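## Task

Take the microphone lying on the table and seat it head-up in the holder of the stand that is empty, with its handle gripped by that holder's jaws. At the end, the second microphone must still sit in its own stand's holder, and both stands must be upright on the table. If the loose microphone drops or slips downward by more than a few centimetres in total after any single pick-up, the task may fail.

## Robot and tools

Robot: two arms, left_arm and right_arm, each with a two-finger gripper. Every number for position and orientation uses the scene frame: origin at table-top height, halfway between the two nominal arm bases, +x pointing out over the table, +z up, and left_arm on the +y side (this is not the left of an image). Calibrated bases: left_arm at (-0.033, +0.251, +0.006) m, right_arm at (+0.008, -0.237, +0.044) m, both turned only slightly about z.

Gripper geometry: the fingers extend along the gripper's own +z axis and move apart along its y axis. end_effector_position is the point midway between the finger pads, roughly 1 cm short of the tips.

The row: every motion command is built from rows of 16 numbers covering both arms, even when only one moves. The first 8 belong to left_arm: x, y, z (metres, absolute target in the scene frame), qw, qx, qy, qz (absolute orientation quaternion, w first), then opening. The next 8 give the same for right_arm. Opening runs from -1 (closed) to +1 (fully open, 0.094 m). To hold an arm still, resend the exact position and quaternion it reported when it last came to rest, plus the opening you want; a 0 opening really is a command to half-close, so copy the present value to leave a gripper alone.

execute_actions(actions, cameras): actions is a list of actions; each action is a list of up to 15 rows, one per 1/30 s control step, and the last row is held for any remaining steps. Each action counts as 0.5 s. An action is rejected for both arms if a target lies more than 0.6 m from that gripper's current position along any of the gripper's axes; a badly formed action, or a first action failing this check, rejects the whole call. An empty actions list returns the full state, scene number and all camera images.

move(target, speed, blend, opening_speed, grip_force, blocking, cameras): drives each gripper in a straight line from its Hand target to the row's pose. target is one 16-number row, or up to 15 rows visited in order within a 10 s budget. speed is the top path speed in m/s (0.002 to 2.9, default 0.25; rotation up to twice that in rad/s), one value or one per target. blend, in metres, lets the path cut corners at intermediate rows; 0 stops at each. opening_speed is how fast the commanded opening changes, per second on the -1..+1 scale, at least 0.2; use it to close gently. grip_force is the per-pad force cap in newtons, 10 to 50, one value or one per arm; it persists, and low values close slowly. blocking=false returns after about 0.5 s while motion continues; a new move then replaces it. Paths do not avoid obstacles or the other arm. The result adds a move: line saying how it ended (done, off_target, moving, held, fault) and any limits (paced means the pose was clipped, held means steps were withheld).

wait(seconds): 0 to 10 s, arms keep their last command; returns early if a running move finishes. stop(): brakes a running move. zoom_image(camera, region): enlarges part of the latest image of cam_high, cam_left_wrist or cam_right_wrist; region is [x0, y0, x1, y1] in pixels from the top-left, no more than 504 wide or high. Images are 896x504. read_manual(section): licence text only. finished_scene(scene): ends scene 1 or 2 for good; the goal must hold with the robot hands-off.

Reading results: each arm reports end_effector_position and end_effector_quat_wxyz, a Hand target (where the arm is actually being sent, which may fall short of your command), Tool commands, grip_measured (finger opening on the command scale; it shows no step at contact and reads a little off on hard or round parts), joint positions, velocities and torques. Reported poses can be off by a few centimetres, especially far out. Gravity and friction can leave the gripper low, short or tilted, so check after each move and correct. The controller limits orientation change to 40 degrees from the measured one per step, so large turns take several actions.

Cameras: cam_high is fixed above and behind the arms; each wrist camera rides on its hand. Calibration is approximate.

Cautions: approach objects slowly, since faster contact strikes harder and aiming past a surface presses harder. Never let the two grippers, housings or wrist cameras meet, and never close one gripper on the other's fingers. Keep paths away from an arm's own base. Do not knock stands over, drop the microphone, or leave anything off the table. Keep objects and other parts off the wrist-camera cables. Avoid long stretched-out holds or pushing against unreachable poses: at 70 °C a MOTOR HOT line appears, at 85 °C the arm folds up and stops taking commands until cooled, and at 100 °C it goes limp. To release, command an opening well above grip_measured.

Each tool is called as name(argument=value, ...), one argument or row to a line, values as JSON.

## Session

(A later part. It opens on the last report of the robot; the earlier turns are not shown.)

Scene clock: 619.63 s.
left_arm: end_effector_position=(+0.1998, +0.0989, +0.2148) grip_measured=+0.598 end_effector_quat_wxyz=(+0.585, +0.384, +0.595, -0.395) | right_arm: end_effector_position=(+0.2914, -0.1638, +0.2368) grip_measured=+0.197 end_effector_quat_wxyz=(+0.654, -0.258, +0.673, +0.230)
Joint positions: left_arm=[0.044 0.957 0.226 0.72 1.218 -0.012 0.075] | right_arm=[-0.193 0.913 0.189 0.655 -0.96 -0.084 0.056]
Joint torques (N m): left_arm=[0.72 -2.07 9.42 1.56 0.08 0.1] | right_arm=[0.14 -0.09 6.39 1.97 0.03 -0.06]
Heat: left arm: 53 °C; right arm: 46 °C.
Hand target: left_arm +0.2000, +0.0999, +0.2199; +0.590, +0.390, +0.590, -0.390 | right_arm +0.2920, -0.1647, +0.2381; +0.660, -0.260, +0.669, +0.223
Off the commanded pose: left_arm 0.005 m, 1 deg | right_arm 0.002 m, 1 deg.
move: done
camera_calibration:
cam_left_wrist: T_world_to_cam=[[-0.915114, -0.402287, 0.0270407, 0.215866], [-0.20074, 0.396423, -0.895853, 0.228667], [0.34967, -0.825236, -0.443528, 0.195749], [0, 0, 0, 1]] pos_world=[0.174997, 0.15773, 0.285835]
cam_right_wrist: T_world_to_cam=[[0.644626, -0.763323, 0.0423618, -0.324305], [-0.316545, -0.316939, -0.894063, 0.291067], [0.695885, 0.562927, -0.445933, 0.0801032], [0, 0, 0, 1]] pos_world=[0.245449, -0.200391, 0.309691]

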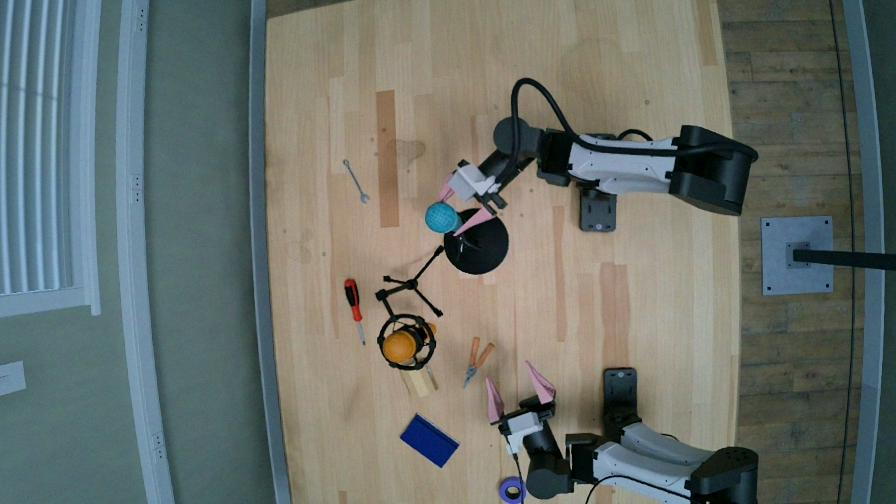

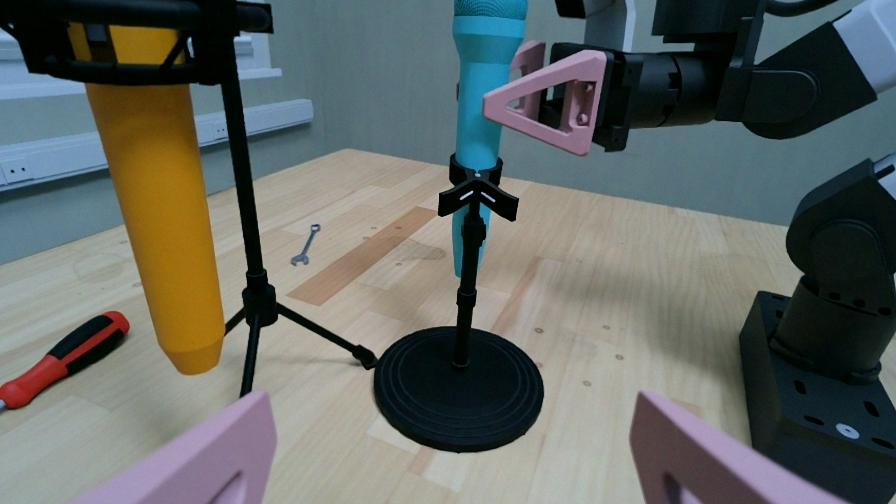

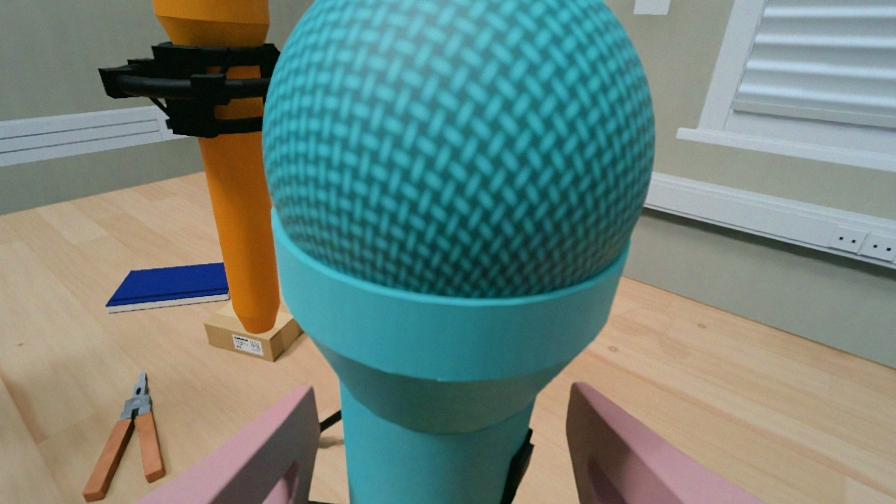

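move(
  target=[
    [0.20, 0.10, 0.22, 0.5896, 0.3903, 0.5896, -0.3903, 0.6, 0.292, -0.1647, 0.238, 0.66, -0.2601, 0.668, 0.2227, 0.4],
    [0.20, 0.10, 0.22, 0.5896, 0.3903, 0.5896, -0.3903, 0.6, 0.210, -0.2335, 0.24, 0.66, -0.2601, 0.668, 0.2227, 0.4],
  ],
  speed=0.12,
  cameras=["all"],
)

Scene clock: 628.00 s.
left_arm: end_effector_position=(+0.1998, +0.0989, +0.2148) grip_measured=+0.598 end_effector_quat_wxyz=(+0.585, +0.384, +0.595, -0.395) | right_arm: end_effector_position=(+0.2133, -0.2331, +0.2419) grip_measured=+0.397 end_effector_quat_wxyz=(+0.684, -0.209, +0.676, +0.178)
Joint positions: left_arm=[0.044 0.957 0.226 0.72 1.218 -0.012 0.075] | right_arm=[-0.932 0.429 0.086 0.354 -1.55 -0.033 0.066]
Joint torques (N m): left_arm=[0.79 -2 9.36 1.54 0.08 0.11] | right_arm=[-0.51 1.76 6.56 1.35 -0.09 -0.06]
Heat: left arm: 54 °C; right arm: 46 °C.
Hand target: left_arm +0.2000, +0.0999, +0.2199; +0.590, +0.390, +0.590, -0.390 | right_arm +0.2120, -0.2326, +0.2401; +0.684, -0.211, +0.675, +0.178
Off the commanded pose: left_arm 0.005 m, 1 deg | right_arm 0.004 m, 8 deg.
joint sent to its limit (right arm) — joint 5 (wrist yaw), lower limit. The joint targets are off in orientation, not in position.
move: off_target (right_arm)
camera_calibration:
cam_left_wrist: T_world_to_cam=[[-0.915114, -0.402287, 0.0270407, 0.215866], [-0.20074, 0.396423, -0.895853, 0.228667], [0.34967, -0.825236, -0.443528, 0.195749], [0, 0, 0, 1]] pos_world=[0.174997, 0.15773, 0.285835]
cam_right_wrist: T_world_to_cam=[[0.52159, -0.851169, 0.0587829, -0.325396], [-0.321925, -0.260141, -0.910325, 0.267331], [0.790132, 0.455893, -0.409699, 0.121995], [0, 0, 0, 1]] pos_world=[0.159392, -0.263039, 0.312467]

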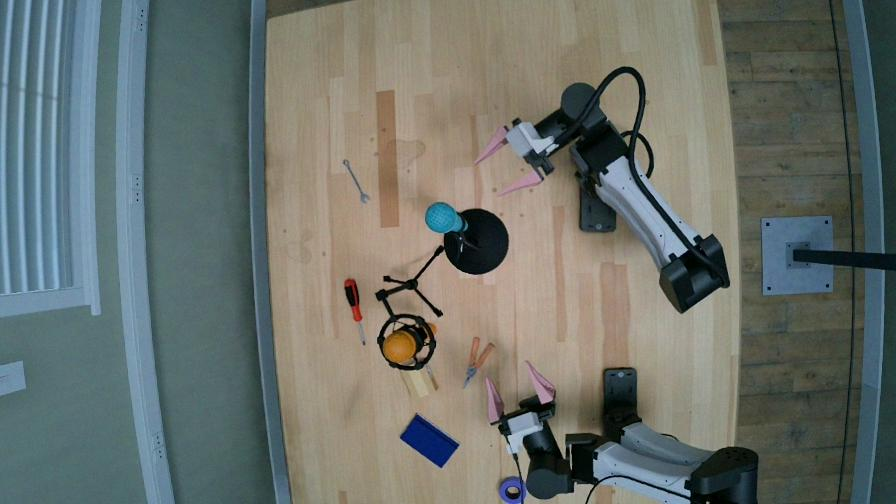

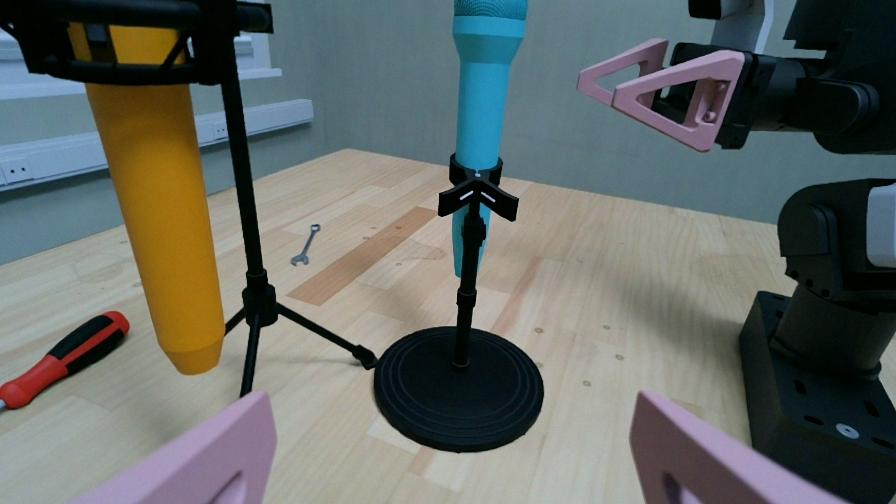

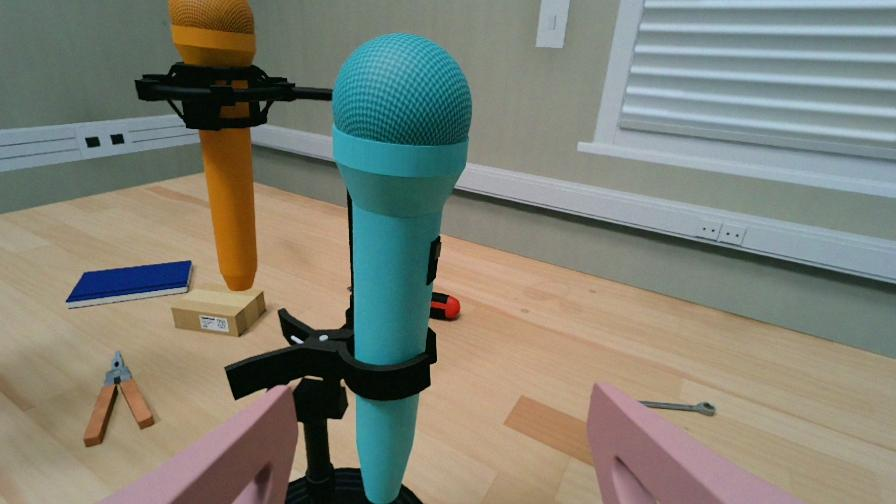

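finished_scene(
  scene=2,
)

The scene is finished: the task was done.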